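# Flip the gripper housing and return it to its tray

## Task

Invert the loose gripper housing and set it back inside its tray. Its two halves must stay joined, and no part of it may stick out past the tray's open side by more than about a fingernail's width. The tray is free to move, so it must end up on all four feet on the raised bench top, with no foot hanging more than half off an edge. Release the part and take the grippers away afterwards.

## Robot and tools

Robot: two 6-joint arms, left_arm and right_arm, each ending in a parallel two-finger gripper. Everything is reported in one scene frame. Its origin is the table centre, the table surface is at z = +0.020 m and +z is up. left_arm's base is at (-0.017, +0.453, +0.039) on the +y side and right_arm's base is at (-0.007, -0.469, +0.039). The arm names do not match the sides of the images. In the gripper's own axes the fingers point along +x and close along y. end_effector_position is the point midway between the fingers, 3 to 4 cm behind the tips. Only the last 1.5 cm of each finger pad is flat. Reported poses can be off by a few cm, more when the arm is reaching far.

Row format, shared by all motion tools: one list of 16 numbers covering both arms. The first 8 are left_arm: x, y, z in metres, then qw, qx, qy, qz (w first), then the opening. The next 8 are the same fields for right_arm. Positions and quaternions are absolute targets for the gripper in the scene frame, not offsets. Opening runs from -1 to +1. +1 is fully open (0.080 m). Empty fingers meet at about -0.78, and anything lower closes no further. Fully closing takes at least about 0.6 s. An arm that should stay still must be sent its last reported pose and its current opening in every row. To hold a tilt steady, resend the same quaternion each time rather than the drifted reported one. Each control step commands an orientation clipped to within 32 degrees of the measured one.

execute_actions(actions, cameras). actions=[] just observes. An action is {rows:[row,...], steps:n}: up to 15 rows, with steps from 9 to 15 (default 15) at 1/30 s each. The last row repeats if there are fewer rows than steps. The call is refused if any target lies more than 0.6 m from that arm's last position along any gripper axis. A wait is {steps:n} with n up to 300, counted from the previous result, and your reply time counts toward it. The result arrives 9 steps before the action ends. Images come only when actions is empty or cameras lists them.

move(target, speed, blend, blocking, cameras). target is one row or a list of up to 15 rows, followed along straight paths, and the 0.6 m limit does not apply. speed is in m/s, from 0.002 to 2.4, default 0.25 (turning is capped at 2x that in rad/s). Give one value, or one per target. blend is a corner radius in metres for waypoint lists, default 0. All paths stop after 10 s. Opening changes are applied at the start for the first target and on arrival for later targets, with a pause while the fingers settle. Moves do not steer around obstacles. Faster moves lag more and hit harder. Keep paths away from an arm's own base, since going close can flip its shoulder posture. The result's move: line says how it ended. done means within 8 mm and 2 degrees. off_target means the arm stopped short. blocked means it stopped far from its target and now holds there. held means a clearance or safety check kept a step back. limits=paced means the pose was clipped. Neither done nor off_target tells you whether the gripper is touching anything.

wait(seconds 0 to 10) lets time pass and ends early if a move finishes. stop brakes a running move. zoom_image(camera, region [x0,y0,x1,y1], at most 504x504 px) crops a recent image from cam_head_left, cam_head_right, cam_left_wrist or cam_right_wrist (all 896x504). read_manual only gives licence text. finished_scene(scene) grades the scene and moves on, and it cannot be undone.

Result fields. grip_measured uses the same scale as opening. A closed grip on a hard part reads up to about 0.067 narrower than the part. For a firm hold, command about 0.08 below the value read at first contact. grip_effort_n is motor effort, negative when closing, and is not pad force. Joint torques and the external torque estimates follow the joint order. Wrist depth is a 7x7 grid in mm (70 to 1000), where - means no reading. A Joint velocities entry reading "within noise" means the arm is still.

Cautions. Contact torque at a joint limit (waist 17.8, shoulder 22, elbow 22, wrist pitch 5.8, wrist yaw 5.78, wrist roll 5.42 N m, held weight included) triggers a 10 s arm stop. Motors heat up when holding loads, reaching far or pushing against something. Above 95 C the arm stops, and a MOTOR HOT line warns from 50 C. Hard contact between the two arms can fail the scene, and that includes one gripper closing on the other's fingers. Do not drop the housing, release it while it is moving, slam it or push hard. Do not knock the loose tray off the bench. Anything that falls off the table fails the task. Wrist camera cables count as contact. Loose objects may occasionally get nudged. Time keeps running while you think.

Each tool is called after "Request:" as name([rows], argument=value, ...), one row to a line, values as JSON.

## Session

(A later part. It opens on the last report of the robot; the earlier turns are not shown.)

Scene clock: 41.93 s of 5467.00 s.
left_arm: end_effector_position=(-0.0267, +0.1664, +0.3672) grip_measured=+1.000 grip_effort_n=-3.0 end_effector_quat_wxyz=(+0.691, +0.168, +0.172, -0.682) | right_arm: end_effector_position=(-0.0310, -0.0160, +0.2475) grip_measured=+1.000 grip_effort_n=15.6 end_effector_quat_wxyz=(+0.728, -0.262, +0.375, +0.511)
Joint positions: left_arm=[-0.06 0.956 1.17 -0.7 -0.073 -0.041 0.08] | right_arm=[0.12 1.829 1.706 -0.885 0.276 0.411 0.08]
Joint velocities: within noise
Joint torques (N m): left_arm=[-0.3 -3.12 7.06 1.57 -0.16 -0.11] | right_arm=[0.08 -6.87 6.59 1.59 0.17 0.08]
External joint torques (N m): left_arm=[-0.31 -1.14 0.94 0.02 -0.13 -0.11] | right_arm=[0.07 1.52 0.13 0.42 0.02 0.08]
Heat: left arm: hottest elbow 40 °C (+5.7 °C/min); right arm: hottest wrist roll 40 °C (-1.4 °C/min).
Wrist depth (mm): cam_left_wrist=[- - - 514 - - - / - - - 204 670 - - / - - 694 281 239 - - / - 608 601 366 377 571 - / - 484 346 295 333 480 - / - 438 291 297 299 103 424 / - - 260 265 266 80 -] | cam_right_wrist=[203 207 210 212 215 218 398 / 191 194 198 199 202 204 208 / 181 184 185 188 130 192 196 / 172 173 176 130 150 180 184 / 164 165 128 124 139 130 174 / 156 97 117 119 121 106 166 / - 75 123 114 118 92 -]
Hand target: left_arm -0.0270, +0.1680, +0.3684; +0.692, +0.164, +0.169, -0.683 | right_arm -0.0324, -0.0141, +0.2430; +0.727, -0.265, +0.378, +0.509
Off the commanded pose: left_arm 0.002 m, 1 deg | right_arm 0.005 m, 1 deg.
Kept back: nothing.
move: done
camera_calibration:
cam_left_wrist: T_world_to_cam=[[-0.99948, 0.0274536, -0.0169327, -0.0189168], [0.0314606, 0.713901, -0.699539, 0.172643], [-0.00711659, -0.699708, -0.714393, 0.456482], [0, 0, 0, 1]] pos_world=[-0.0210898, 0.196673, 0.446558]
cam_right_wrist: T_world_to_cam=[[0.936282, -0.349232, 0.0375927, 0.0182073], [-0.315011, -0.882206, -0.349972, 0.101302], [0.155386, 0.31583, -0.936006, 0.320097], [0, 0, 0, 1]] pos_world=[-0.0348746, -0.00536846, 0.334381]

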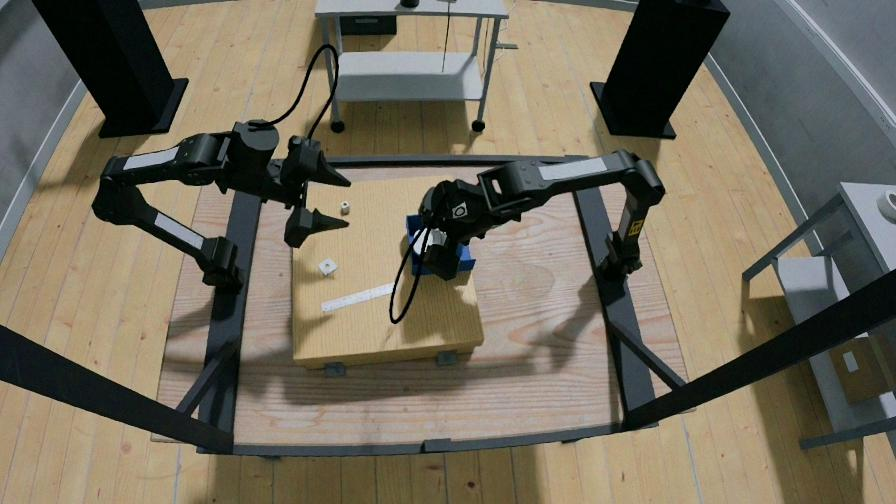

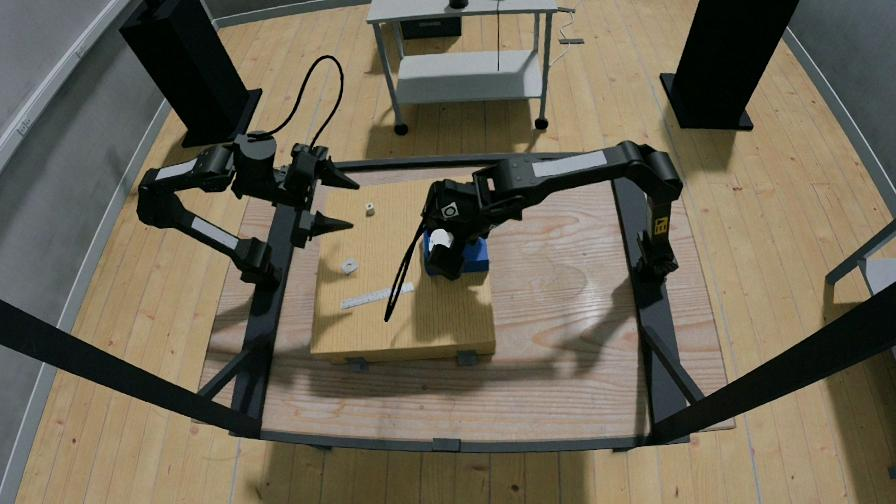

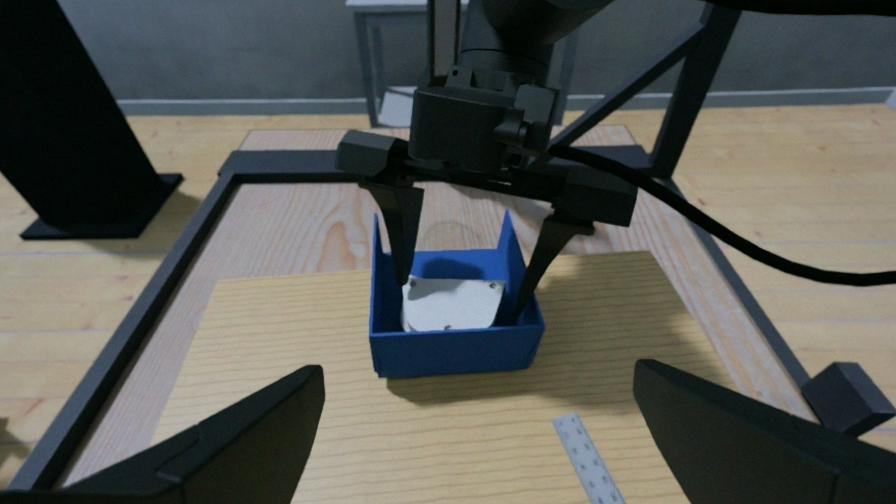

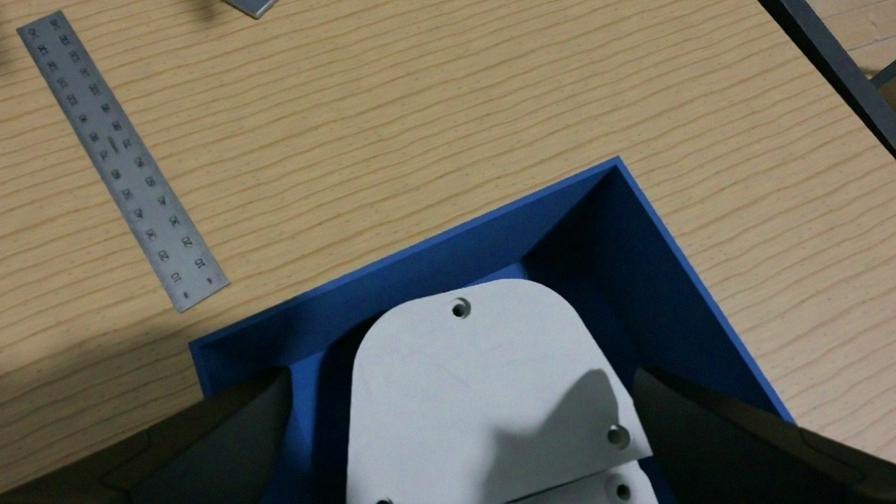

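Request:
move([
  [-0.027,0.168,0.3685,0.692,0.164,0.169,-0.683,1,-0.045,-0.02,0.265,0.7266,-0.2648,0.3782,0.5088,-0.85],
  [-0.027,0.168,0.3685,0.692,0.164,0.169,-0.683,1,-0.0682,-0.0079,0.2506,0.6871,-0.3124,0.4461,0.4811,-0.85],
], speed=0.1)

Request:
zoom_image(camera="cam_right_wrist", region=[200, 0, 704, 504])

Request:
zoom_image(camera="cam_left_wrist", region=[330, 200, 570, 400])

Scene clock: 45.00 s of 5467.00 s.
left_arm: end_effector_position=(-0.0267, +0.1664, +0.3672) grip_measured=+1.000 grip_effort_n=-3.0 end_effector_quat_wxyz=(+0.691, +0.168, +0.172, -0.682) | right_arm: end_effector_position=(-0.0664, -0.0103, +0.2537) grip_measured=-0.770 grip_effort_n=-83.5 end_effector_quat_wxyz=(+0.688, -0.312, +0.443, +0.483) end_effector_velocity=(-0.002, -0.002, +0.008) end_effector_angular_velocity=(+0.007, +0.011, -0.002)
Joint positions: left_arm=[-0.06 0.956 1.17 -0.7 -0.073 -0.041 0.08] | right_arm=[0.176 2.059 2.133 -1.277 0.217 0.504 0]
Joint velocities: left_arm=[within noise] | right_arm=[0.002 -0.002 0.027 -0.022 -0.007 0.007 0]
Joint torques (N m): left_arm=[-0.39 -2.86 6.83 1.57 -0.17 -0.13] | right_arm=[0.15 -7.8 6.52 1.28 0.1 0.17]
External joint torques (N m): left_arm=[-0.39 -1.01 0.76 0.01 -0.15 -0.13] | right_arm=[0.14 1.8 0.52 0.36 -0.05 0.17]
Heat: left arm: hottest elbow 40 °C (+5.3 °C/min); right arm: hottest wrist roll 40 °C (-1.3 °C/min).
Wrist depth (mm): cam_left_wrist=[- - - - 216 156 - / - - - 603 201 - - / - - 719 257 184 - - / - 606 596 370 387 570 - / - 486 345 296 332 480 - / - 441 292 297 298 103 428 / - - 261 265 264 80 -] | cam_right_wrist=[176 177 179 182 184 187 189 / 172 172 175 177 180 182 185 / 168 169 171 174 174 145 180 / 164 165 167 156 131 146 131 / 161 162 163 152 126 131 130 / 157 158 160 91 124 133 140 / 154 156 - 86 - 150 148]
Hand target: left_arm -0.0270, +0.1680, +0.3684; +0.692, +0.164, +0.169, -0.683 | right_arm -0.0682, -0.0079, +0.2505; +0.687, -0.312, +0.446, +0.481
Off the commanded pose: left_arm 0.002 m, 1 deg | right_arm 0.004 m, 0 deg.
Kept back: nothing.
move: done
camera_calibration:
cam_left_wrist: T_world_to_cam=[[-0.99948, 0.0274536, -0.0169327, -0.0189168], [0.0314606, 0.713901, -0.699539, 0.172643], [-0.00711659, -0.699708, -0.714393, 0.456482], [0, 0, 0, 1]] pos_world=[-0.0210898, 0.196673, 0.446558]
cam_right_wrist: T_world_to_cam=[[0.939018, -0.341295, 0.0419793, 0.0522082], [-0.330663, -0.929712, -0.162165, 0.0481938], [0.0943749, 0.138395, -0.98587, 0.336271], [0, 0, 0, 1]] pos_world=[-0.0648241, 0.0160866, 0.337143]

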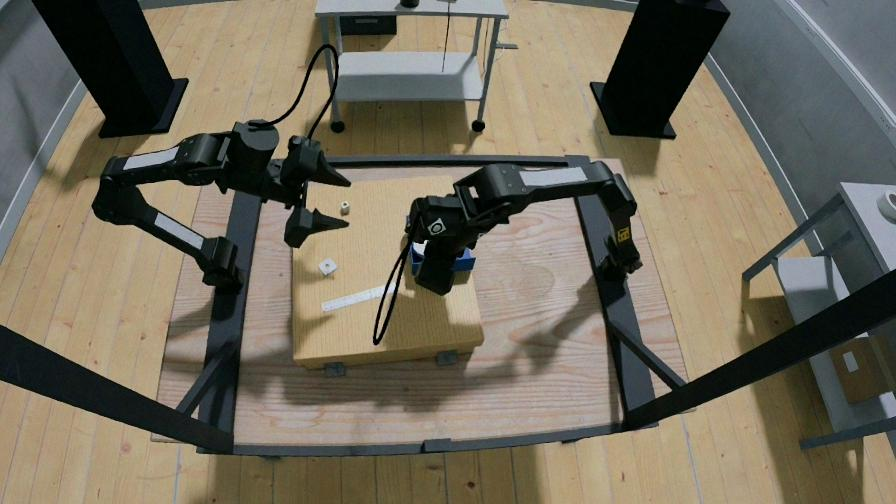

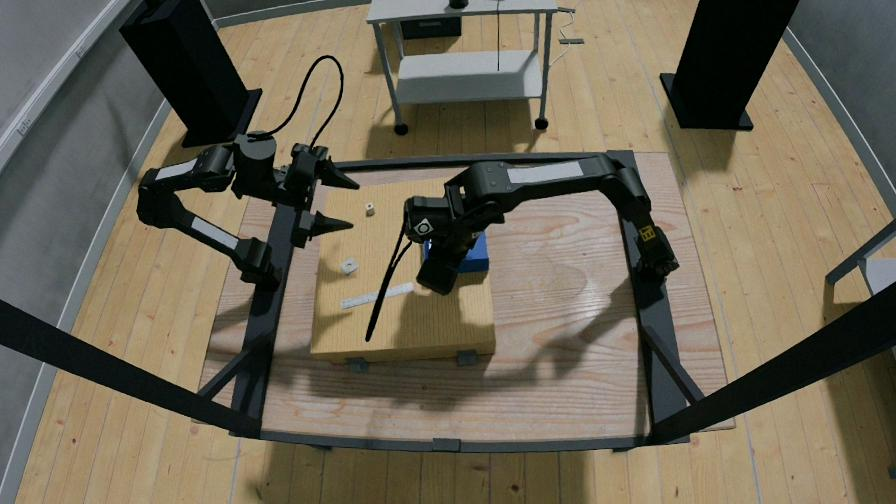

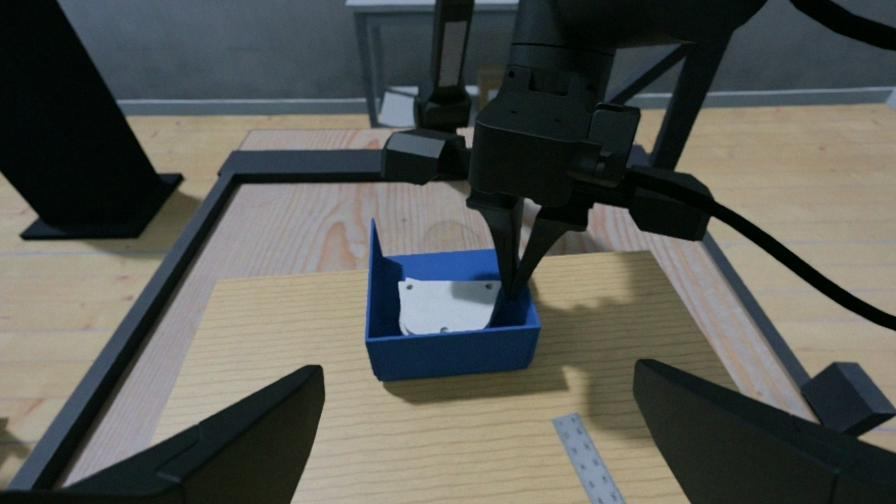

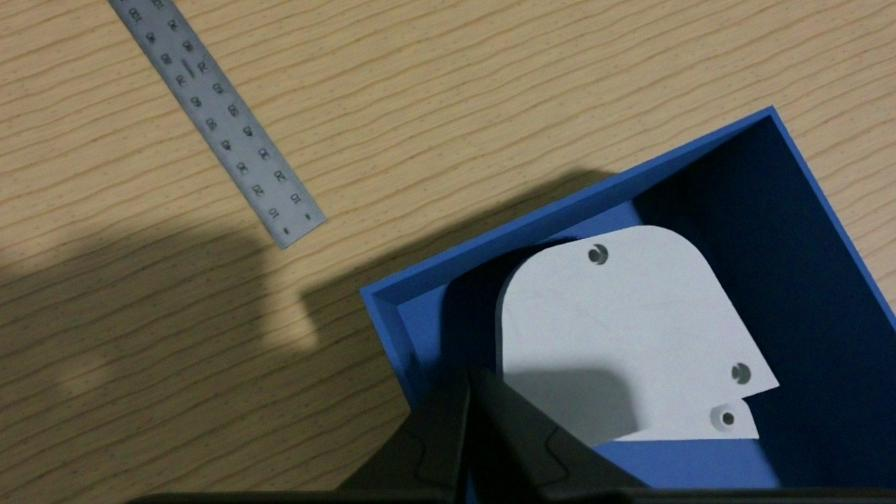

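Scaled by 1.000.

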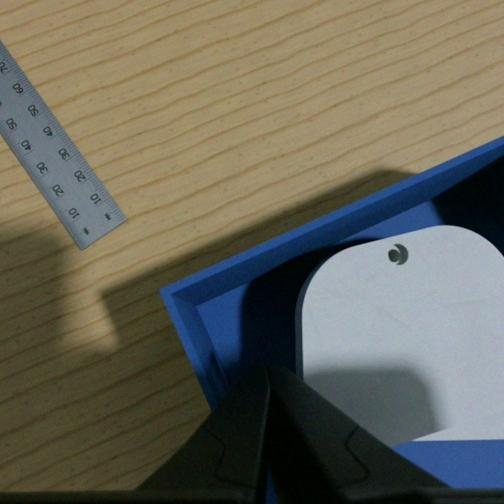

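Scaled by 2.100 from the camera's 896x504 image, which has a finer 1280x720 frame.

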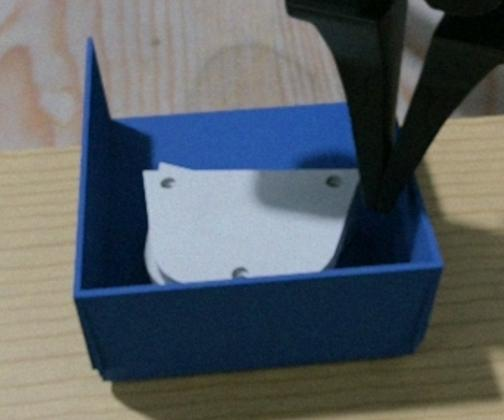

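Request:
move([
  [-0.027,0.168,0.3685,0.692,0.164,0.169,-0.683,1,-0.0635,0.003,0.218,0.6871,-0.3124,0.4461,0.4811,-0.85],
], speed=0.1)

Request:
zoom_image(camera="cam_left_wrist", region=[330, 200, 570, 400])

Scene clock: 47.37 s of 5467.00 s.
left_arm: end_effector_position=(-0.0267, +0.1664, +0.3672) grip_measured=+1.000 grip_effort_n=-3.0 end_effector_quat_wxyz=(+0.691, +0.168, +0.172, -0.682) | right_arm: end_effector_position=(-0.0627, +0.0024, +0.2275) grip_measured=-0.770 grip_effort_n=-83.5 end_effector_quat_wxyz=(+0.691, -0.303, +0.443, +0.484)
Joint positions: left_arm=[-0.06 0.956 1.17 -0.7 -0.073 -0.041 0.08] | right_arm=[0.161 2.065 2.03 -1.15 0.212 0.5 0]
Joint velocities: within noise
Joint torques (N m): left_arm=[-0.34 -2.91 7.04 1.54 -0.16 -0.09] | right_arm=[-0.04 -7.98 5 1.56 0.03 -0.16]
External joint torques (N m): left_arm=[-0.34 -1.06 0.97 -0.02 -0.14 -0.09] | right_arm=[0 1.68 -1.09 0.64 -0.12 -0.16]
Heat: left arm: hottest elbow 40 °C (+5.1 °C/min); right arm: hottest shoulder 40 °C (+6.3 °C/min).
Wrist depth (mm): cam_left_wrist=[- - - - 164 150 - / - - - 650 224 160 - / - - 718 268 218 - - / - 603 596 311 235 572 - / - 486 344 282 334 342 - / - 438 295 300 298 103 410 / - - 262 266 265 80 -] | cam_right_wrist=[151 152 154 155 157 159 160 / 148 148 150 151 153 154 88 / 144 144 146 148 149 107 100 / 140 141 142 144 119 116 103 / 137 138 139 123 91 90 93 / 134 135 95 98 91 89 88 / 131 132 - 86 89 89 87]
Hand target: left_arm -0.0270, +0.1680, +0.3684; +0.692, +0.164, +0.169, -0.683 | right_arm -0.0635, +0.0028, +0.2181; +0.687, -0.312, +0.446, +0.481
Off the commanded pose: left_arm 0.002 m, 1 deg | right_arm 0.010 m, 1 deg.
Kept back: nothing.
move: off_target (right_arm)
camera_calibration:
cam_left_wrist: T_world_to_cam=[[-0.99948, 0.0274536, -0.0169327, -0.0189168], [0.0314606, 0.713901, -0.699539, 0.172643], [-0.00711659, -0.699708, -0.714393, 0.456482], [0, 0, 0, 1]] pos_world=[-0.0210898, 0.196673, 0.446558]
cam_right_wrist: T_world_to_cam=[[0.9363, -0.349865, 0.0306126, 0.0565413], [-0.339607, -0.924155, -0.174944, 0.0593059], [0.0894975, 0.153404, -0.984102, 0.307673], [0, 0, 0, 1]] pos_world=[-0.0603349, 0.0273914, 0.311426]

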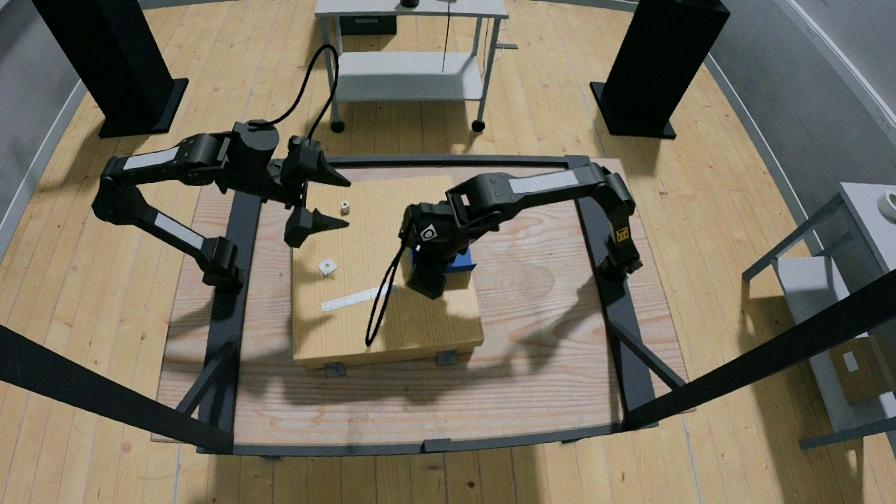

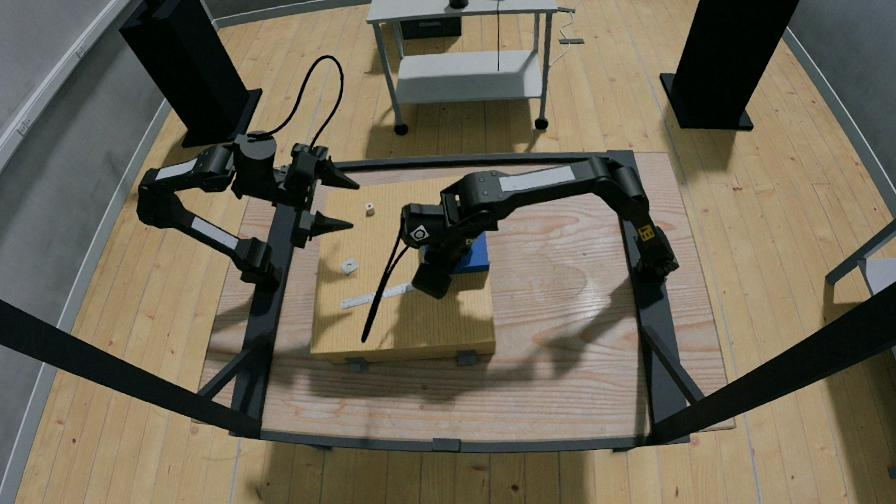

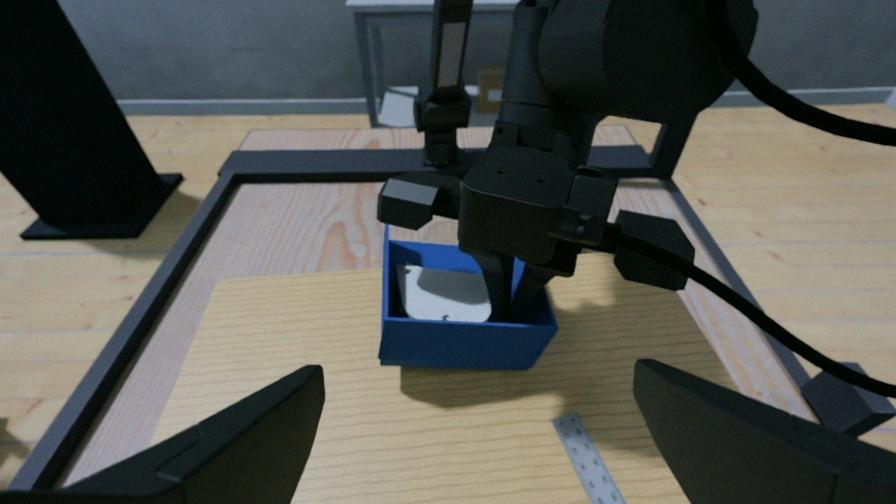

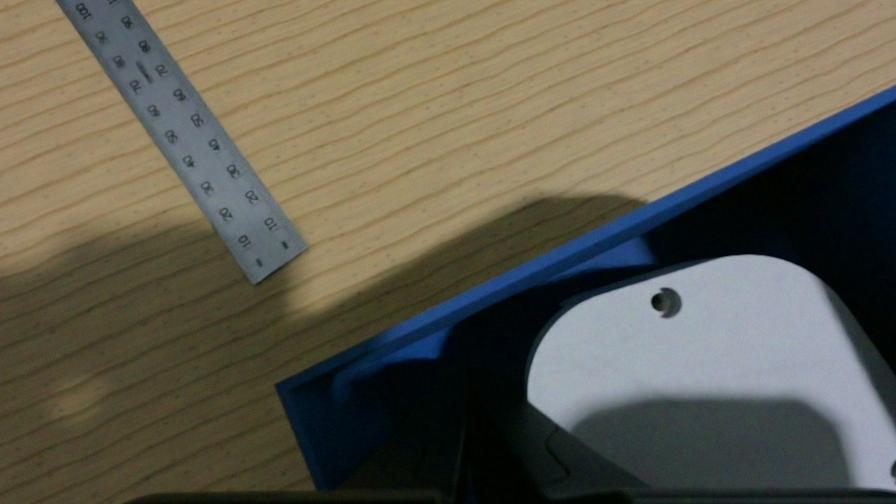

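Scaled by 2.100 from the camera's 896x504 image, which has a finer 1280x720 frame.

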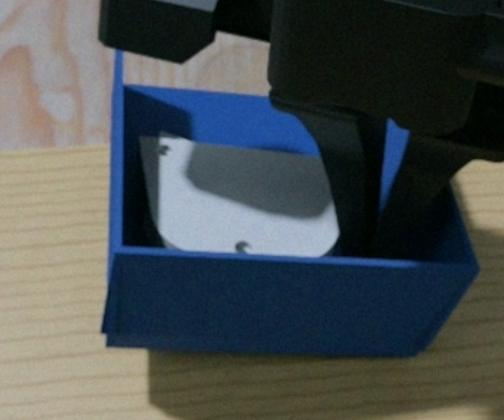

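Request:
move([
  [-0.027,0.168,0.3685,0.692,0.164,0.169,-0.683,1,-0.070,-0.012,0.28,0.6871,-0.3124,0.4461,0.4811,-0.85],
], speed=0.1)

Request:
zoom_image(camera="cam_left_wrist", region=[330, 200, 570, 400])

Request:
zoom_image(camera="cam_right_wrist", region=[300, 0, 804, 504])

Scene clock: 49.43 s of 5467.00 s.
left_arm: end_effector_position=(-0.0267, +0.1664, +0.3672) grip_measured=+1.000 grip_effort_n=-3.0 end_effector_quat_wxyz=(+0.691, +0.168, +0.172, -0.682) | right_arm: end_effector_position=(-0.0687, -0.0144, +0.2828) grip_measured=-0.770 grip_effort_n=-83.5 end_effector_quat_wxyz=(+0.687, -0.312, +0.445, +0.483)
Joint positions: left_arm=[-0.06 0.956 1.17 -0.7 -0.073 -0.041 0.08] | right_arm=[0.182 2.109 2.338 -1.433 0.215 0.511 0]
Joint velocities: within noise
Joint torques (N m): left_arm=[-0.57 -3.24 7.13 1.55 -0.13 -0.09] | right_arm=[0.09 -8.1 6.3 1.24 0.25 0.16]
External joint torques (N m): left_arm=[-0.57 -1.42 1.14 0.02 -0.11 -0.1] | right_arm=[0.08 1.56 0.6 0.31 0.1 0.16]
Heat: left arm: hottest elbow 40 °C (+4.9 °C/min); right arm: hottest shoulder 40 °C (+6.1 °C/min).
Wrist depth (mm): cam_left_wrist=[- - - - 186 607 - / - - - 238 167 609 - / - - 716 695 250 654 - / - 602 599 383 389 608 - / - 484 344 298 331 479 - / - 440 293 296 299 103 424 / - - 261 267 265 80 -] | cam_right_wrist=[206 208 210 214 216 219 222 / 202 203 206 208 211 214 215 / 198 200 201 204 206 170 211 / 194 195 197 186 161 165 206 / 190 191 193 182 156 162 201 / 186 187 189 91 155 181 163 / 183 183 - 86 - 178 157]
Hand target: left_arm -0.0270, +0.1680, +0.3684; +0.692, +0.164, +0.169, -0.683 | right_arm -0.0699, -0.0120, +0.2800; +0.687, -0.312, +0.446, +0.481
Off the commanded pose: left_arm 0.002 m, 1 deg | right_arm 0.004 m, 0 deg.
Kept back: nothing.
move: done
camera_calibration:
cam_left_wrist: T_world_to_cam=[[-0.99948, 0.0274536, -0.0169327, -0.0189168], [0.0314606, 0.713901, -0.699539, 0.172643], [-0.00711659, -0.699708, -0.714393, 0.456482], [0, 0, 0, 1]] pos_world=[-0.0210898, 0.196673, 0.446558]
cam_right_wrist: T_world_to_cam=[[0.939546, -0.340213, 0.0388468, 0.052705], [-0.330336, -0.930404, -0.158826, 0.0474312], [0.0901779, 0.136392, -0.986542, 0.365676], [0, 0, 0, 1]] pos_world=[-0.0668264, 0.0121859, 0.366241]

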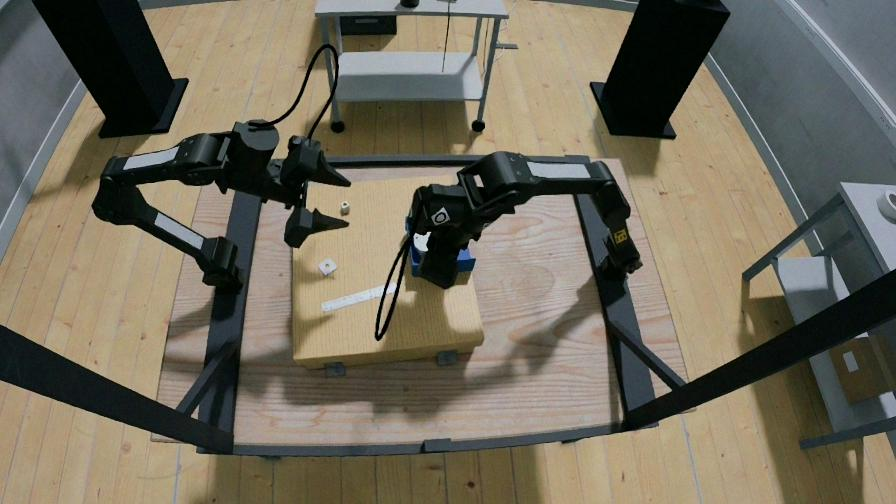

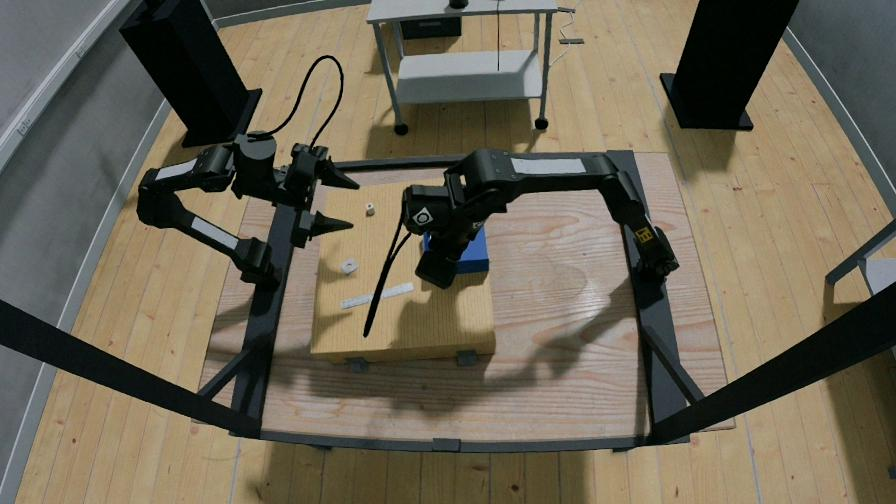

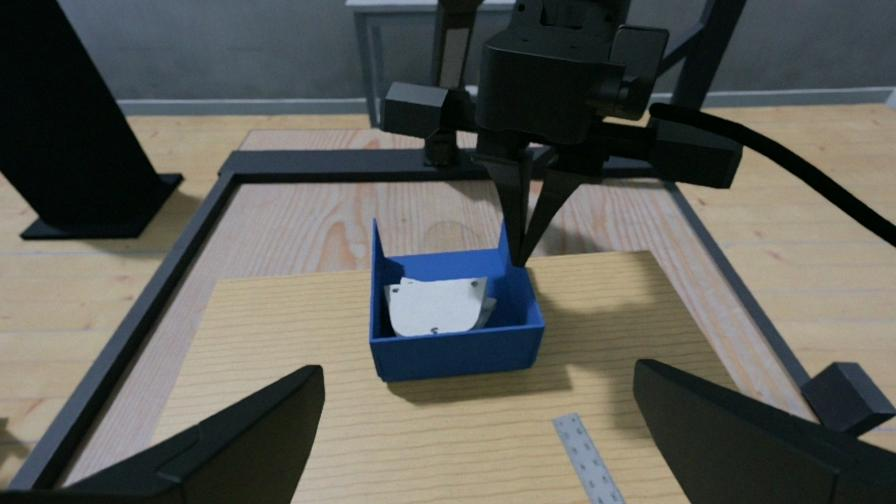

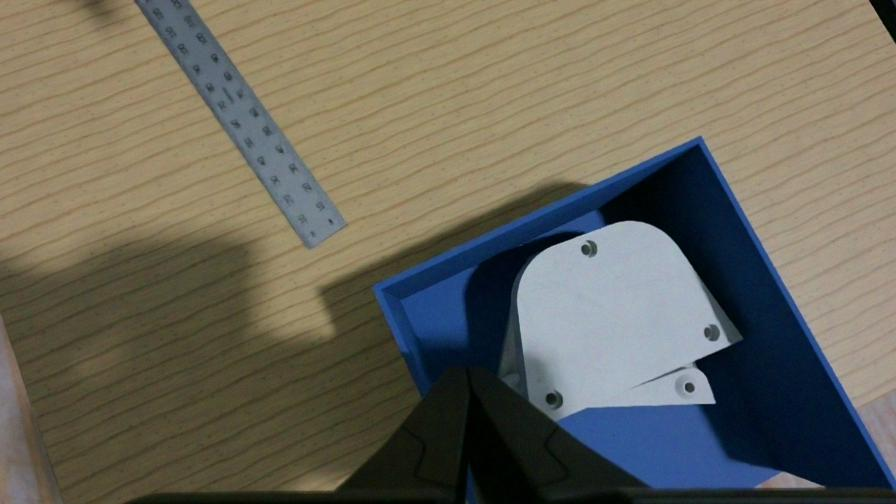

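Scaled by 2.100 from the camera's 896x504 image, which has a finer 1280x720 frame.

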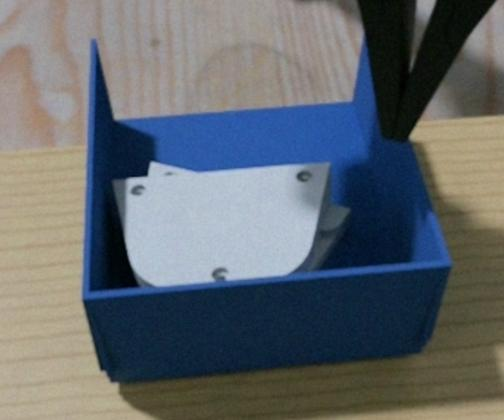

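Scaled by 1.000.

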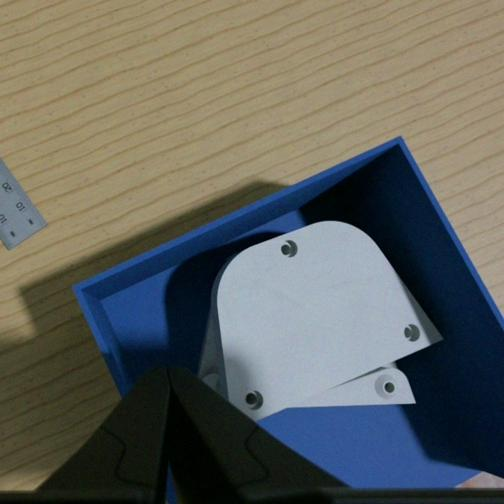

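Request:
move([
  [-0.027,0.168,0.3685,0.692,0.164,0.169,-0.683,1,-0.0154,-0.0366,0.275,0.6634,-0.3214,0.383,0.5567,1],
  [-0.027,0.168,0.3685,0.692,0.164,0.169,-0.683,1,-0.0143,-0.0316,0.248,0.6634,-0.3214,0.383,0.5567,1],
], speed=0.1)

Request:
zoom_image(camera="cam_left_wrist", region=[330, 200, 570, 400])

Request:
zoom_image(camera="cam_right_wrist", region=[200, 0, 704, 504])

Scene clock: 53.50 s of 5467.00 s.
left_arm: end_effector_position=(-0.0267, +0.1664, +0.3672) grip_measured=+1.000 grip_effort_n=-3.0 end_effector_quat_wxyz=(+0.691, +0.168, +0.172, -0.682) | right_arm: end_effector_position=(-0.0147, -0.0299, +0.2465) grip_measured=+1.000 grip_effort_n=14.7 end_effector_quat_wxyz=(+0.664, -0.322, +0.385, +0.555)
Joint positions: left_arm=[-0.06 0.956 1.17 -0.7 -0.073 -0.041 0.08] | right_arm=[0.034 1.814 1.723 -0.973 0.117 0.205 0.08]
Joint velocities: within noise
Joint torques (N m): left_arm=[-0.48 -3.04 7.02 1.54 -0.15 -0.09] | right_arm=[-0.15 -8.94 5.28 1.81 0.01 -0.15]
External joint torques (N m): left_arm=[-0.48 -1.14 1.01 0.03 -0.13 -0.09] | right_arm=[-0.16 -0.65 -1.19 0.67 -0.06 -0.15]
Heat: left arm: hottest elbow 40 °C (+4.5 °C/min); right arm: hottest shoulder 42 °C (+7.9 °C/min).
Wrist depth (mm): cam_left_wrist=[- - - 246 - 606 - / - - - 205 - - - / - - 301 665 258 - - / - 604 581 382 596 596 - / - 485 345 298 333 481 - / - 441 292 297 298 103 424 / - - 261 265 266 80 -] | cam_right_wrist=[185 188 189 192 194 196 201 / 178 180 182 184 186 188 190 / 172 173 175 131 133 181 183 / 166 117 135 129 131 174 175 / 161 127 147 124 127 168 169 / 155 100 117 120 126 110 163 / - 75 138 139 140 92 -]
Hand target: left_arm -0.0270, +0.1680, +0.3684; +0.692, +0.164, +0.169, -0.683 | right_arm -0.0142, -0.0316, +0.2479; +0.663, -0.322, +0.383, +0.557
Off the commanded pose: left_arm 0.002 m, 1 deg | right_arm 0.002 m, 0 deg.
Kept back: nothing.
move: done
camera_calibration:
cam_left_wrist: T_world_to_cam=[[-0.99948, 0.0274536, -0.0169327, -0.0189168], [0.0314606, 0.713901, -0.699539, 0.172643], [-0.00711659, -0.699708, -0.714393, 0.456482], [0, 0, 0, 1]] pos_world=[-0.0210898, 0.196673, 0.446558]
cam_right_wrist: T_world_to_cam=[[0.982317, -0.182717, 0.040845, 0.0029108], [-0.166688, -0.952836, -0.253612, 0.0701074], [0.0852577, 0.242319, -0.966443, 0.325264], [0, 0, 0, 1]] pos_world=[-0.0189046, -0.011485, 0.33201]

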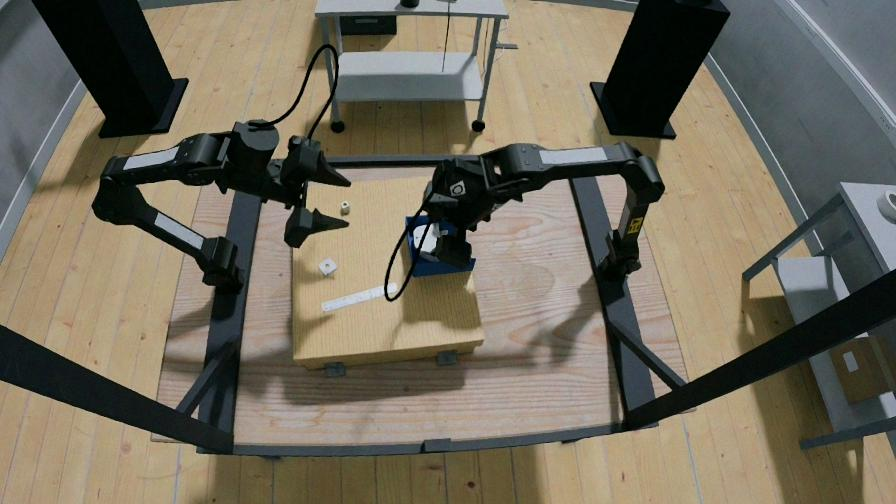

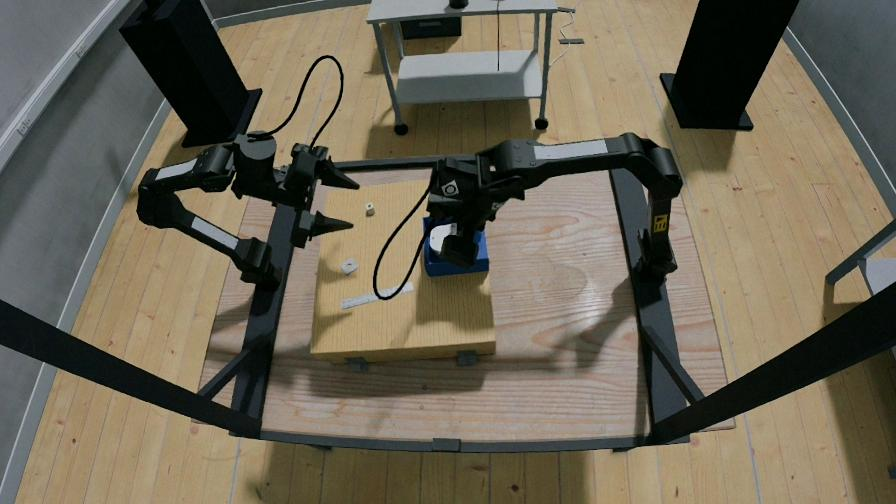

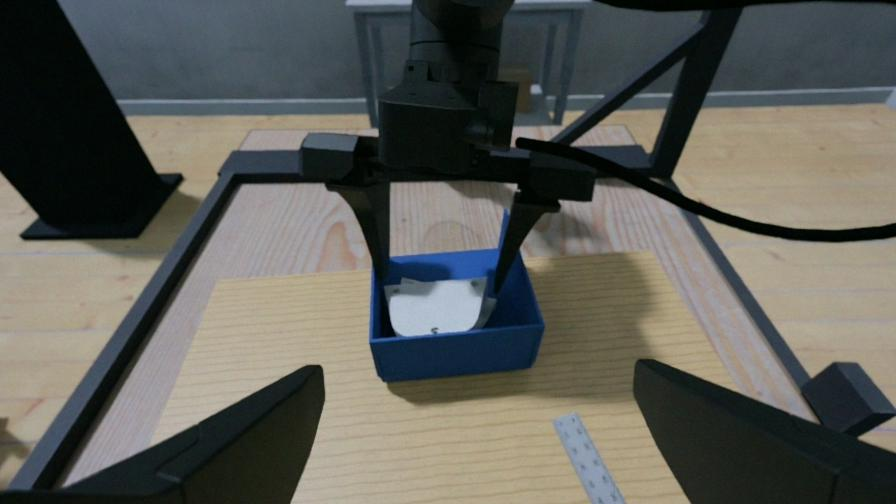

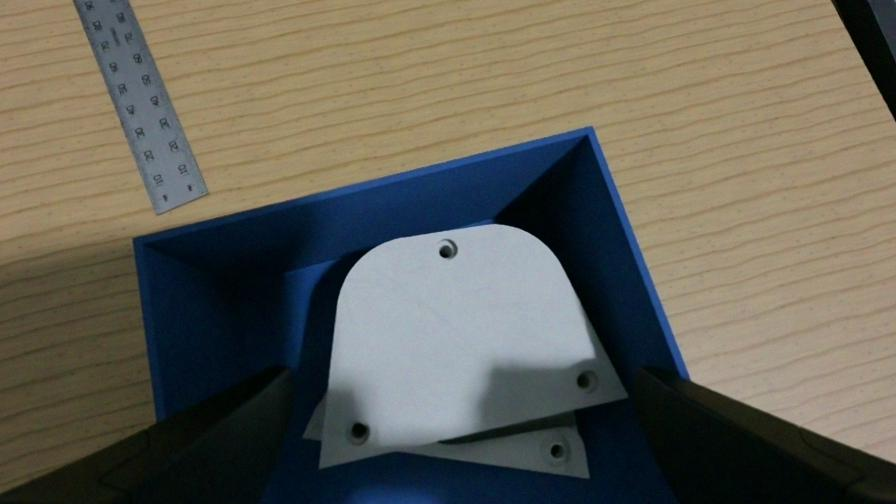

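Scaled by 2.100 from the camera's 896x504 image, which has a finer 1280x720 frame.

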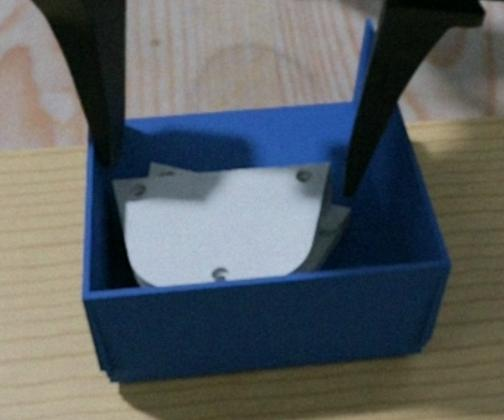

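Scaled by 1.000.

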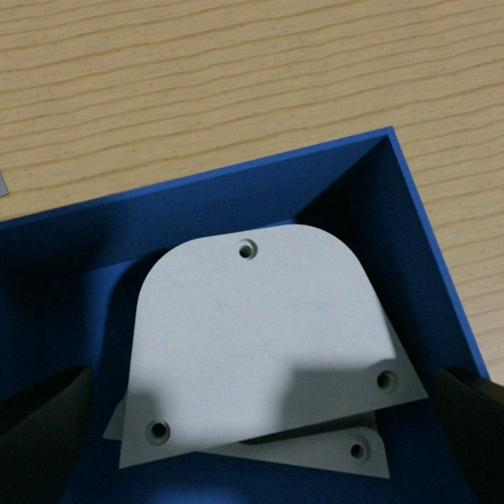

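Request:
move([
  [-0.027,0.168,0.3685,0.692,0.164,0.169,-0.683,1,-0.0158,-0.031,0.248,0.6634,-0.3214,0.383,0.5567,0.8],
  [-0.027,0.168,0.3685,0.692,0.164,0.169,-0.683,1,-0.0133,-0.0165,0.223,0.6634,-0.3214,0.383,0.5567,0.8],
], speed=0.08)

Request:
zoom_image(camera="cam_left_wrist", region=[330, 200, 570, 400])

Request:
zoom_image(camera="cam_right_wrist", region=[200, 0, 704, 504])

Scene clock: 55.57 s of 5467.00 s.
left_arm: end_effector_position=(-0.0267, +0.1664, +0.3672) grip_measured=+1.000 grip_effort_n=-3.0 end_effector_quat_wxyz=(+0.691, +0.168, +0.172, -0.682) | right_arm: end_effector_position=(-0.0130, -0.0167, +0.2341) grip_measured=+0.803 grip_effort_n=-12.3 end_effector_quat_wxyz=(+0.669, -0.312, +0.376, +0.560)
Joint positions: left_arm=[-0.06 0.956 1.17 -0.7 -0.073 -0.041 0.08] | right_arm=[0.028 1.835 1.687 -0.884 0.116 0.199 0.071]
Joint velocities: within noise
Joint torques (N m): left_arm=[-0.39 -3.24 7.05 1.57 -0.17 -0.09] | right_arm=[-0.23 -6.62 5.02 1.72 -0.05 -0.12]
External joint torques (N m): left_arm=[-0.38 -1.36 0.97 0 -0.15 -0.09] | right_arm=[-0.13 1.95 -1.53 0.56 -0.13 -0.12]
Heat: left arm: hottest elbow 40 °C (+4.3 °C/min); right arm: hottest shoulder 42 °C (+7.6 °C/min).
Wrist depth (mm): cam_left_wrist=[- - - 180 - 601 - / - - - 245 - - - / - - 281 210 692 - - / - 604 580 369 388 576 - / - 483 346 298 333 476 - / - 440 292 295 298 103 427 / - - 261 265 265 81 -] | cam_right_wrist=[176 178 181 182 184 186 189 / 168 170 172 174 175 177 179 / 161 163 165 166 116 169 171 / 155 156 110 119 125 162 163 / 94 116 135 111 120 155 157 / 89 100 97 100 112 149 151 / - 73 93 98 116 91 147]
Hand target: left_arm -0.0270, +0.1680, +0.3684; +0.692, +0.164, +0.169, -0.683 | right_arm -0.0132, -0.0167, +0.2231; +0.663, -0.321, +0.383, +0.557
Off the commanded pose: left_arm 0.002 m, 1 deg | right_arm 0.011 m, 2 deg.
Kept back: nothing.
move: off_target (right_arm)
camera_calibration:
cam_left_wrist: T_world_to_cam=[[-0.99948, 0.0274536, -0.0169327, -0.0189168], [0.0314606, 0.713901, -0.699539, 0.172643], [-0.00711659, -0.699708, -0.714393, 0.456482], [0, 0, 0, 1]] pos_world=[-0.0210898, 0.196673, 0.446558]
cam_right_wrist: T_world_to_cam=[[0.982267, -0.184122, 0.0353691, 0.00541945], [-0.166877, -0.944577, -0.282712, 0.0868109], [0.0854624, 0.271797, -0.958552, 0.308533], [0, 0, 0, 1]] pos_world=[-0.0172046, -0.000860833, 0.320096]

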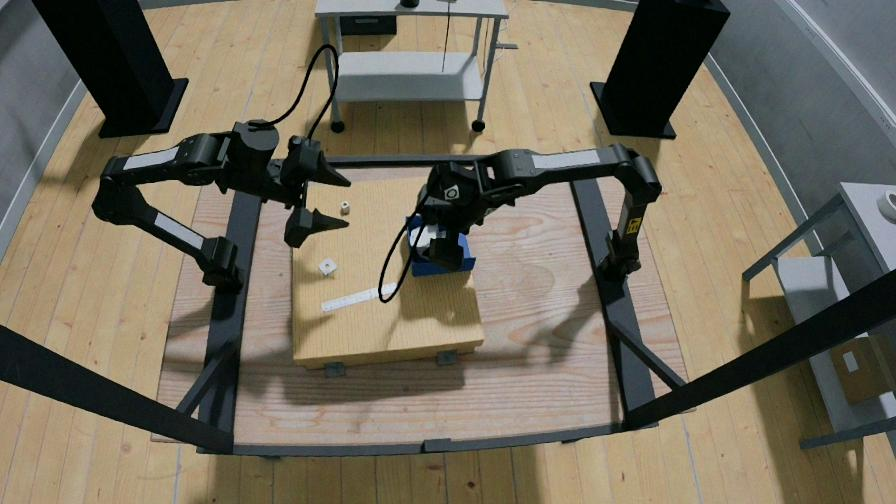

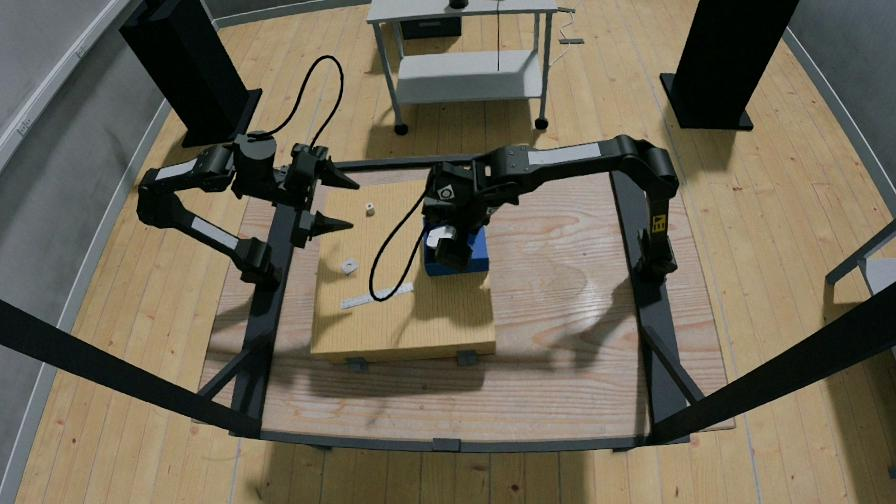

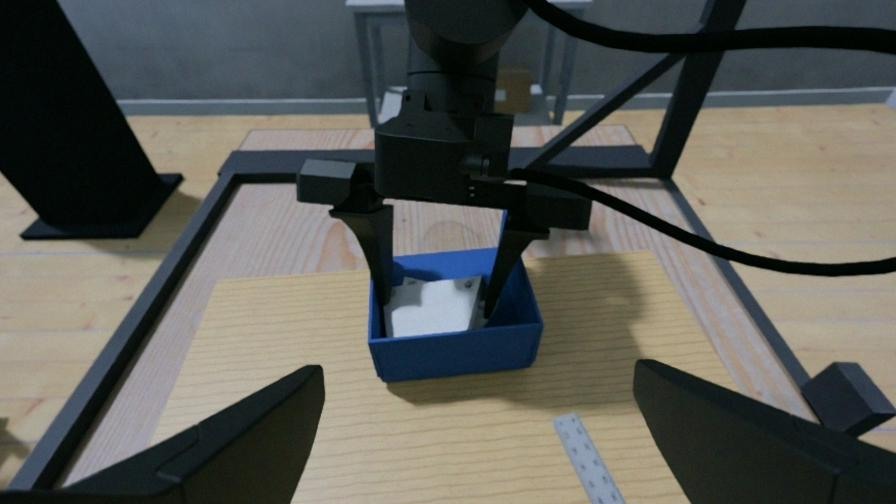

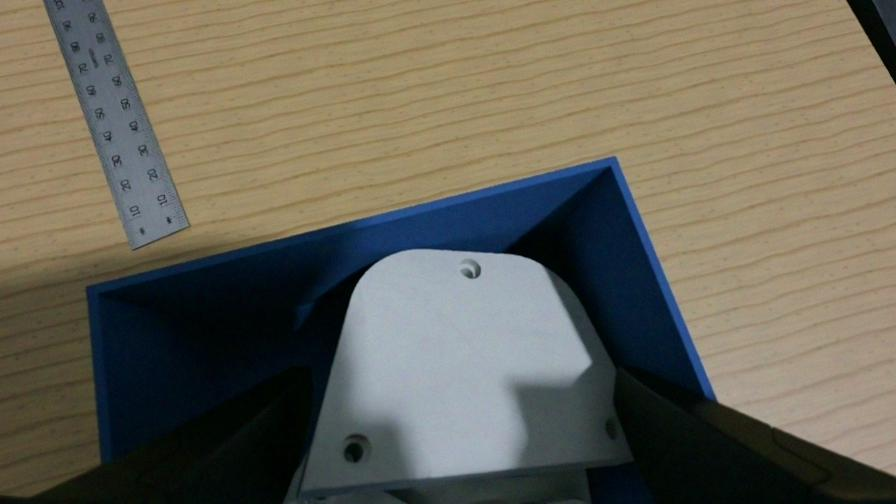

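Scaled by 2.100 from the camera's 896x504 image, which has a finer 1280x720 frame.

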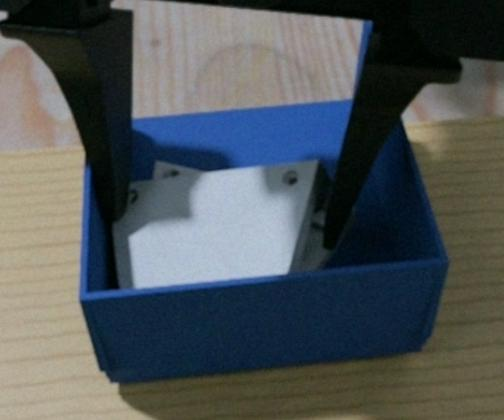

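Scaled by 1.000.

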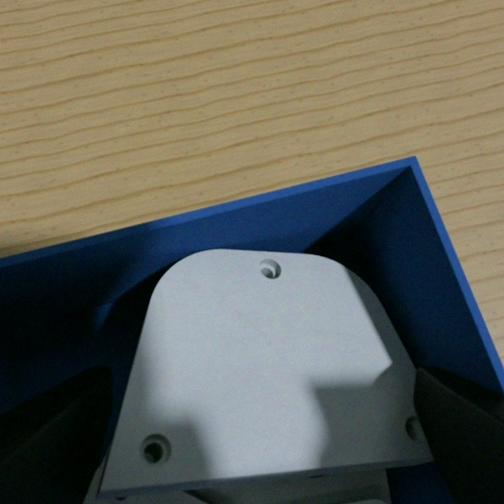

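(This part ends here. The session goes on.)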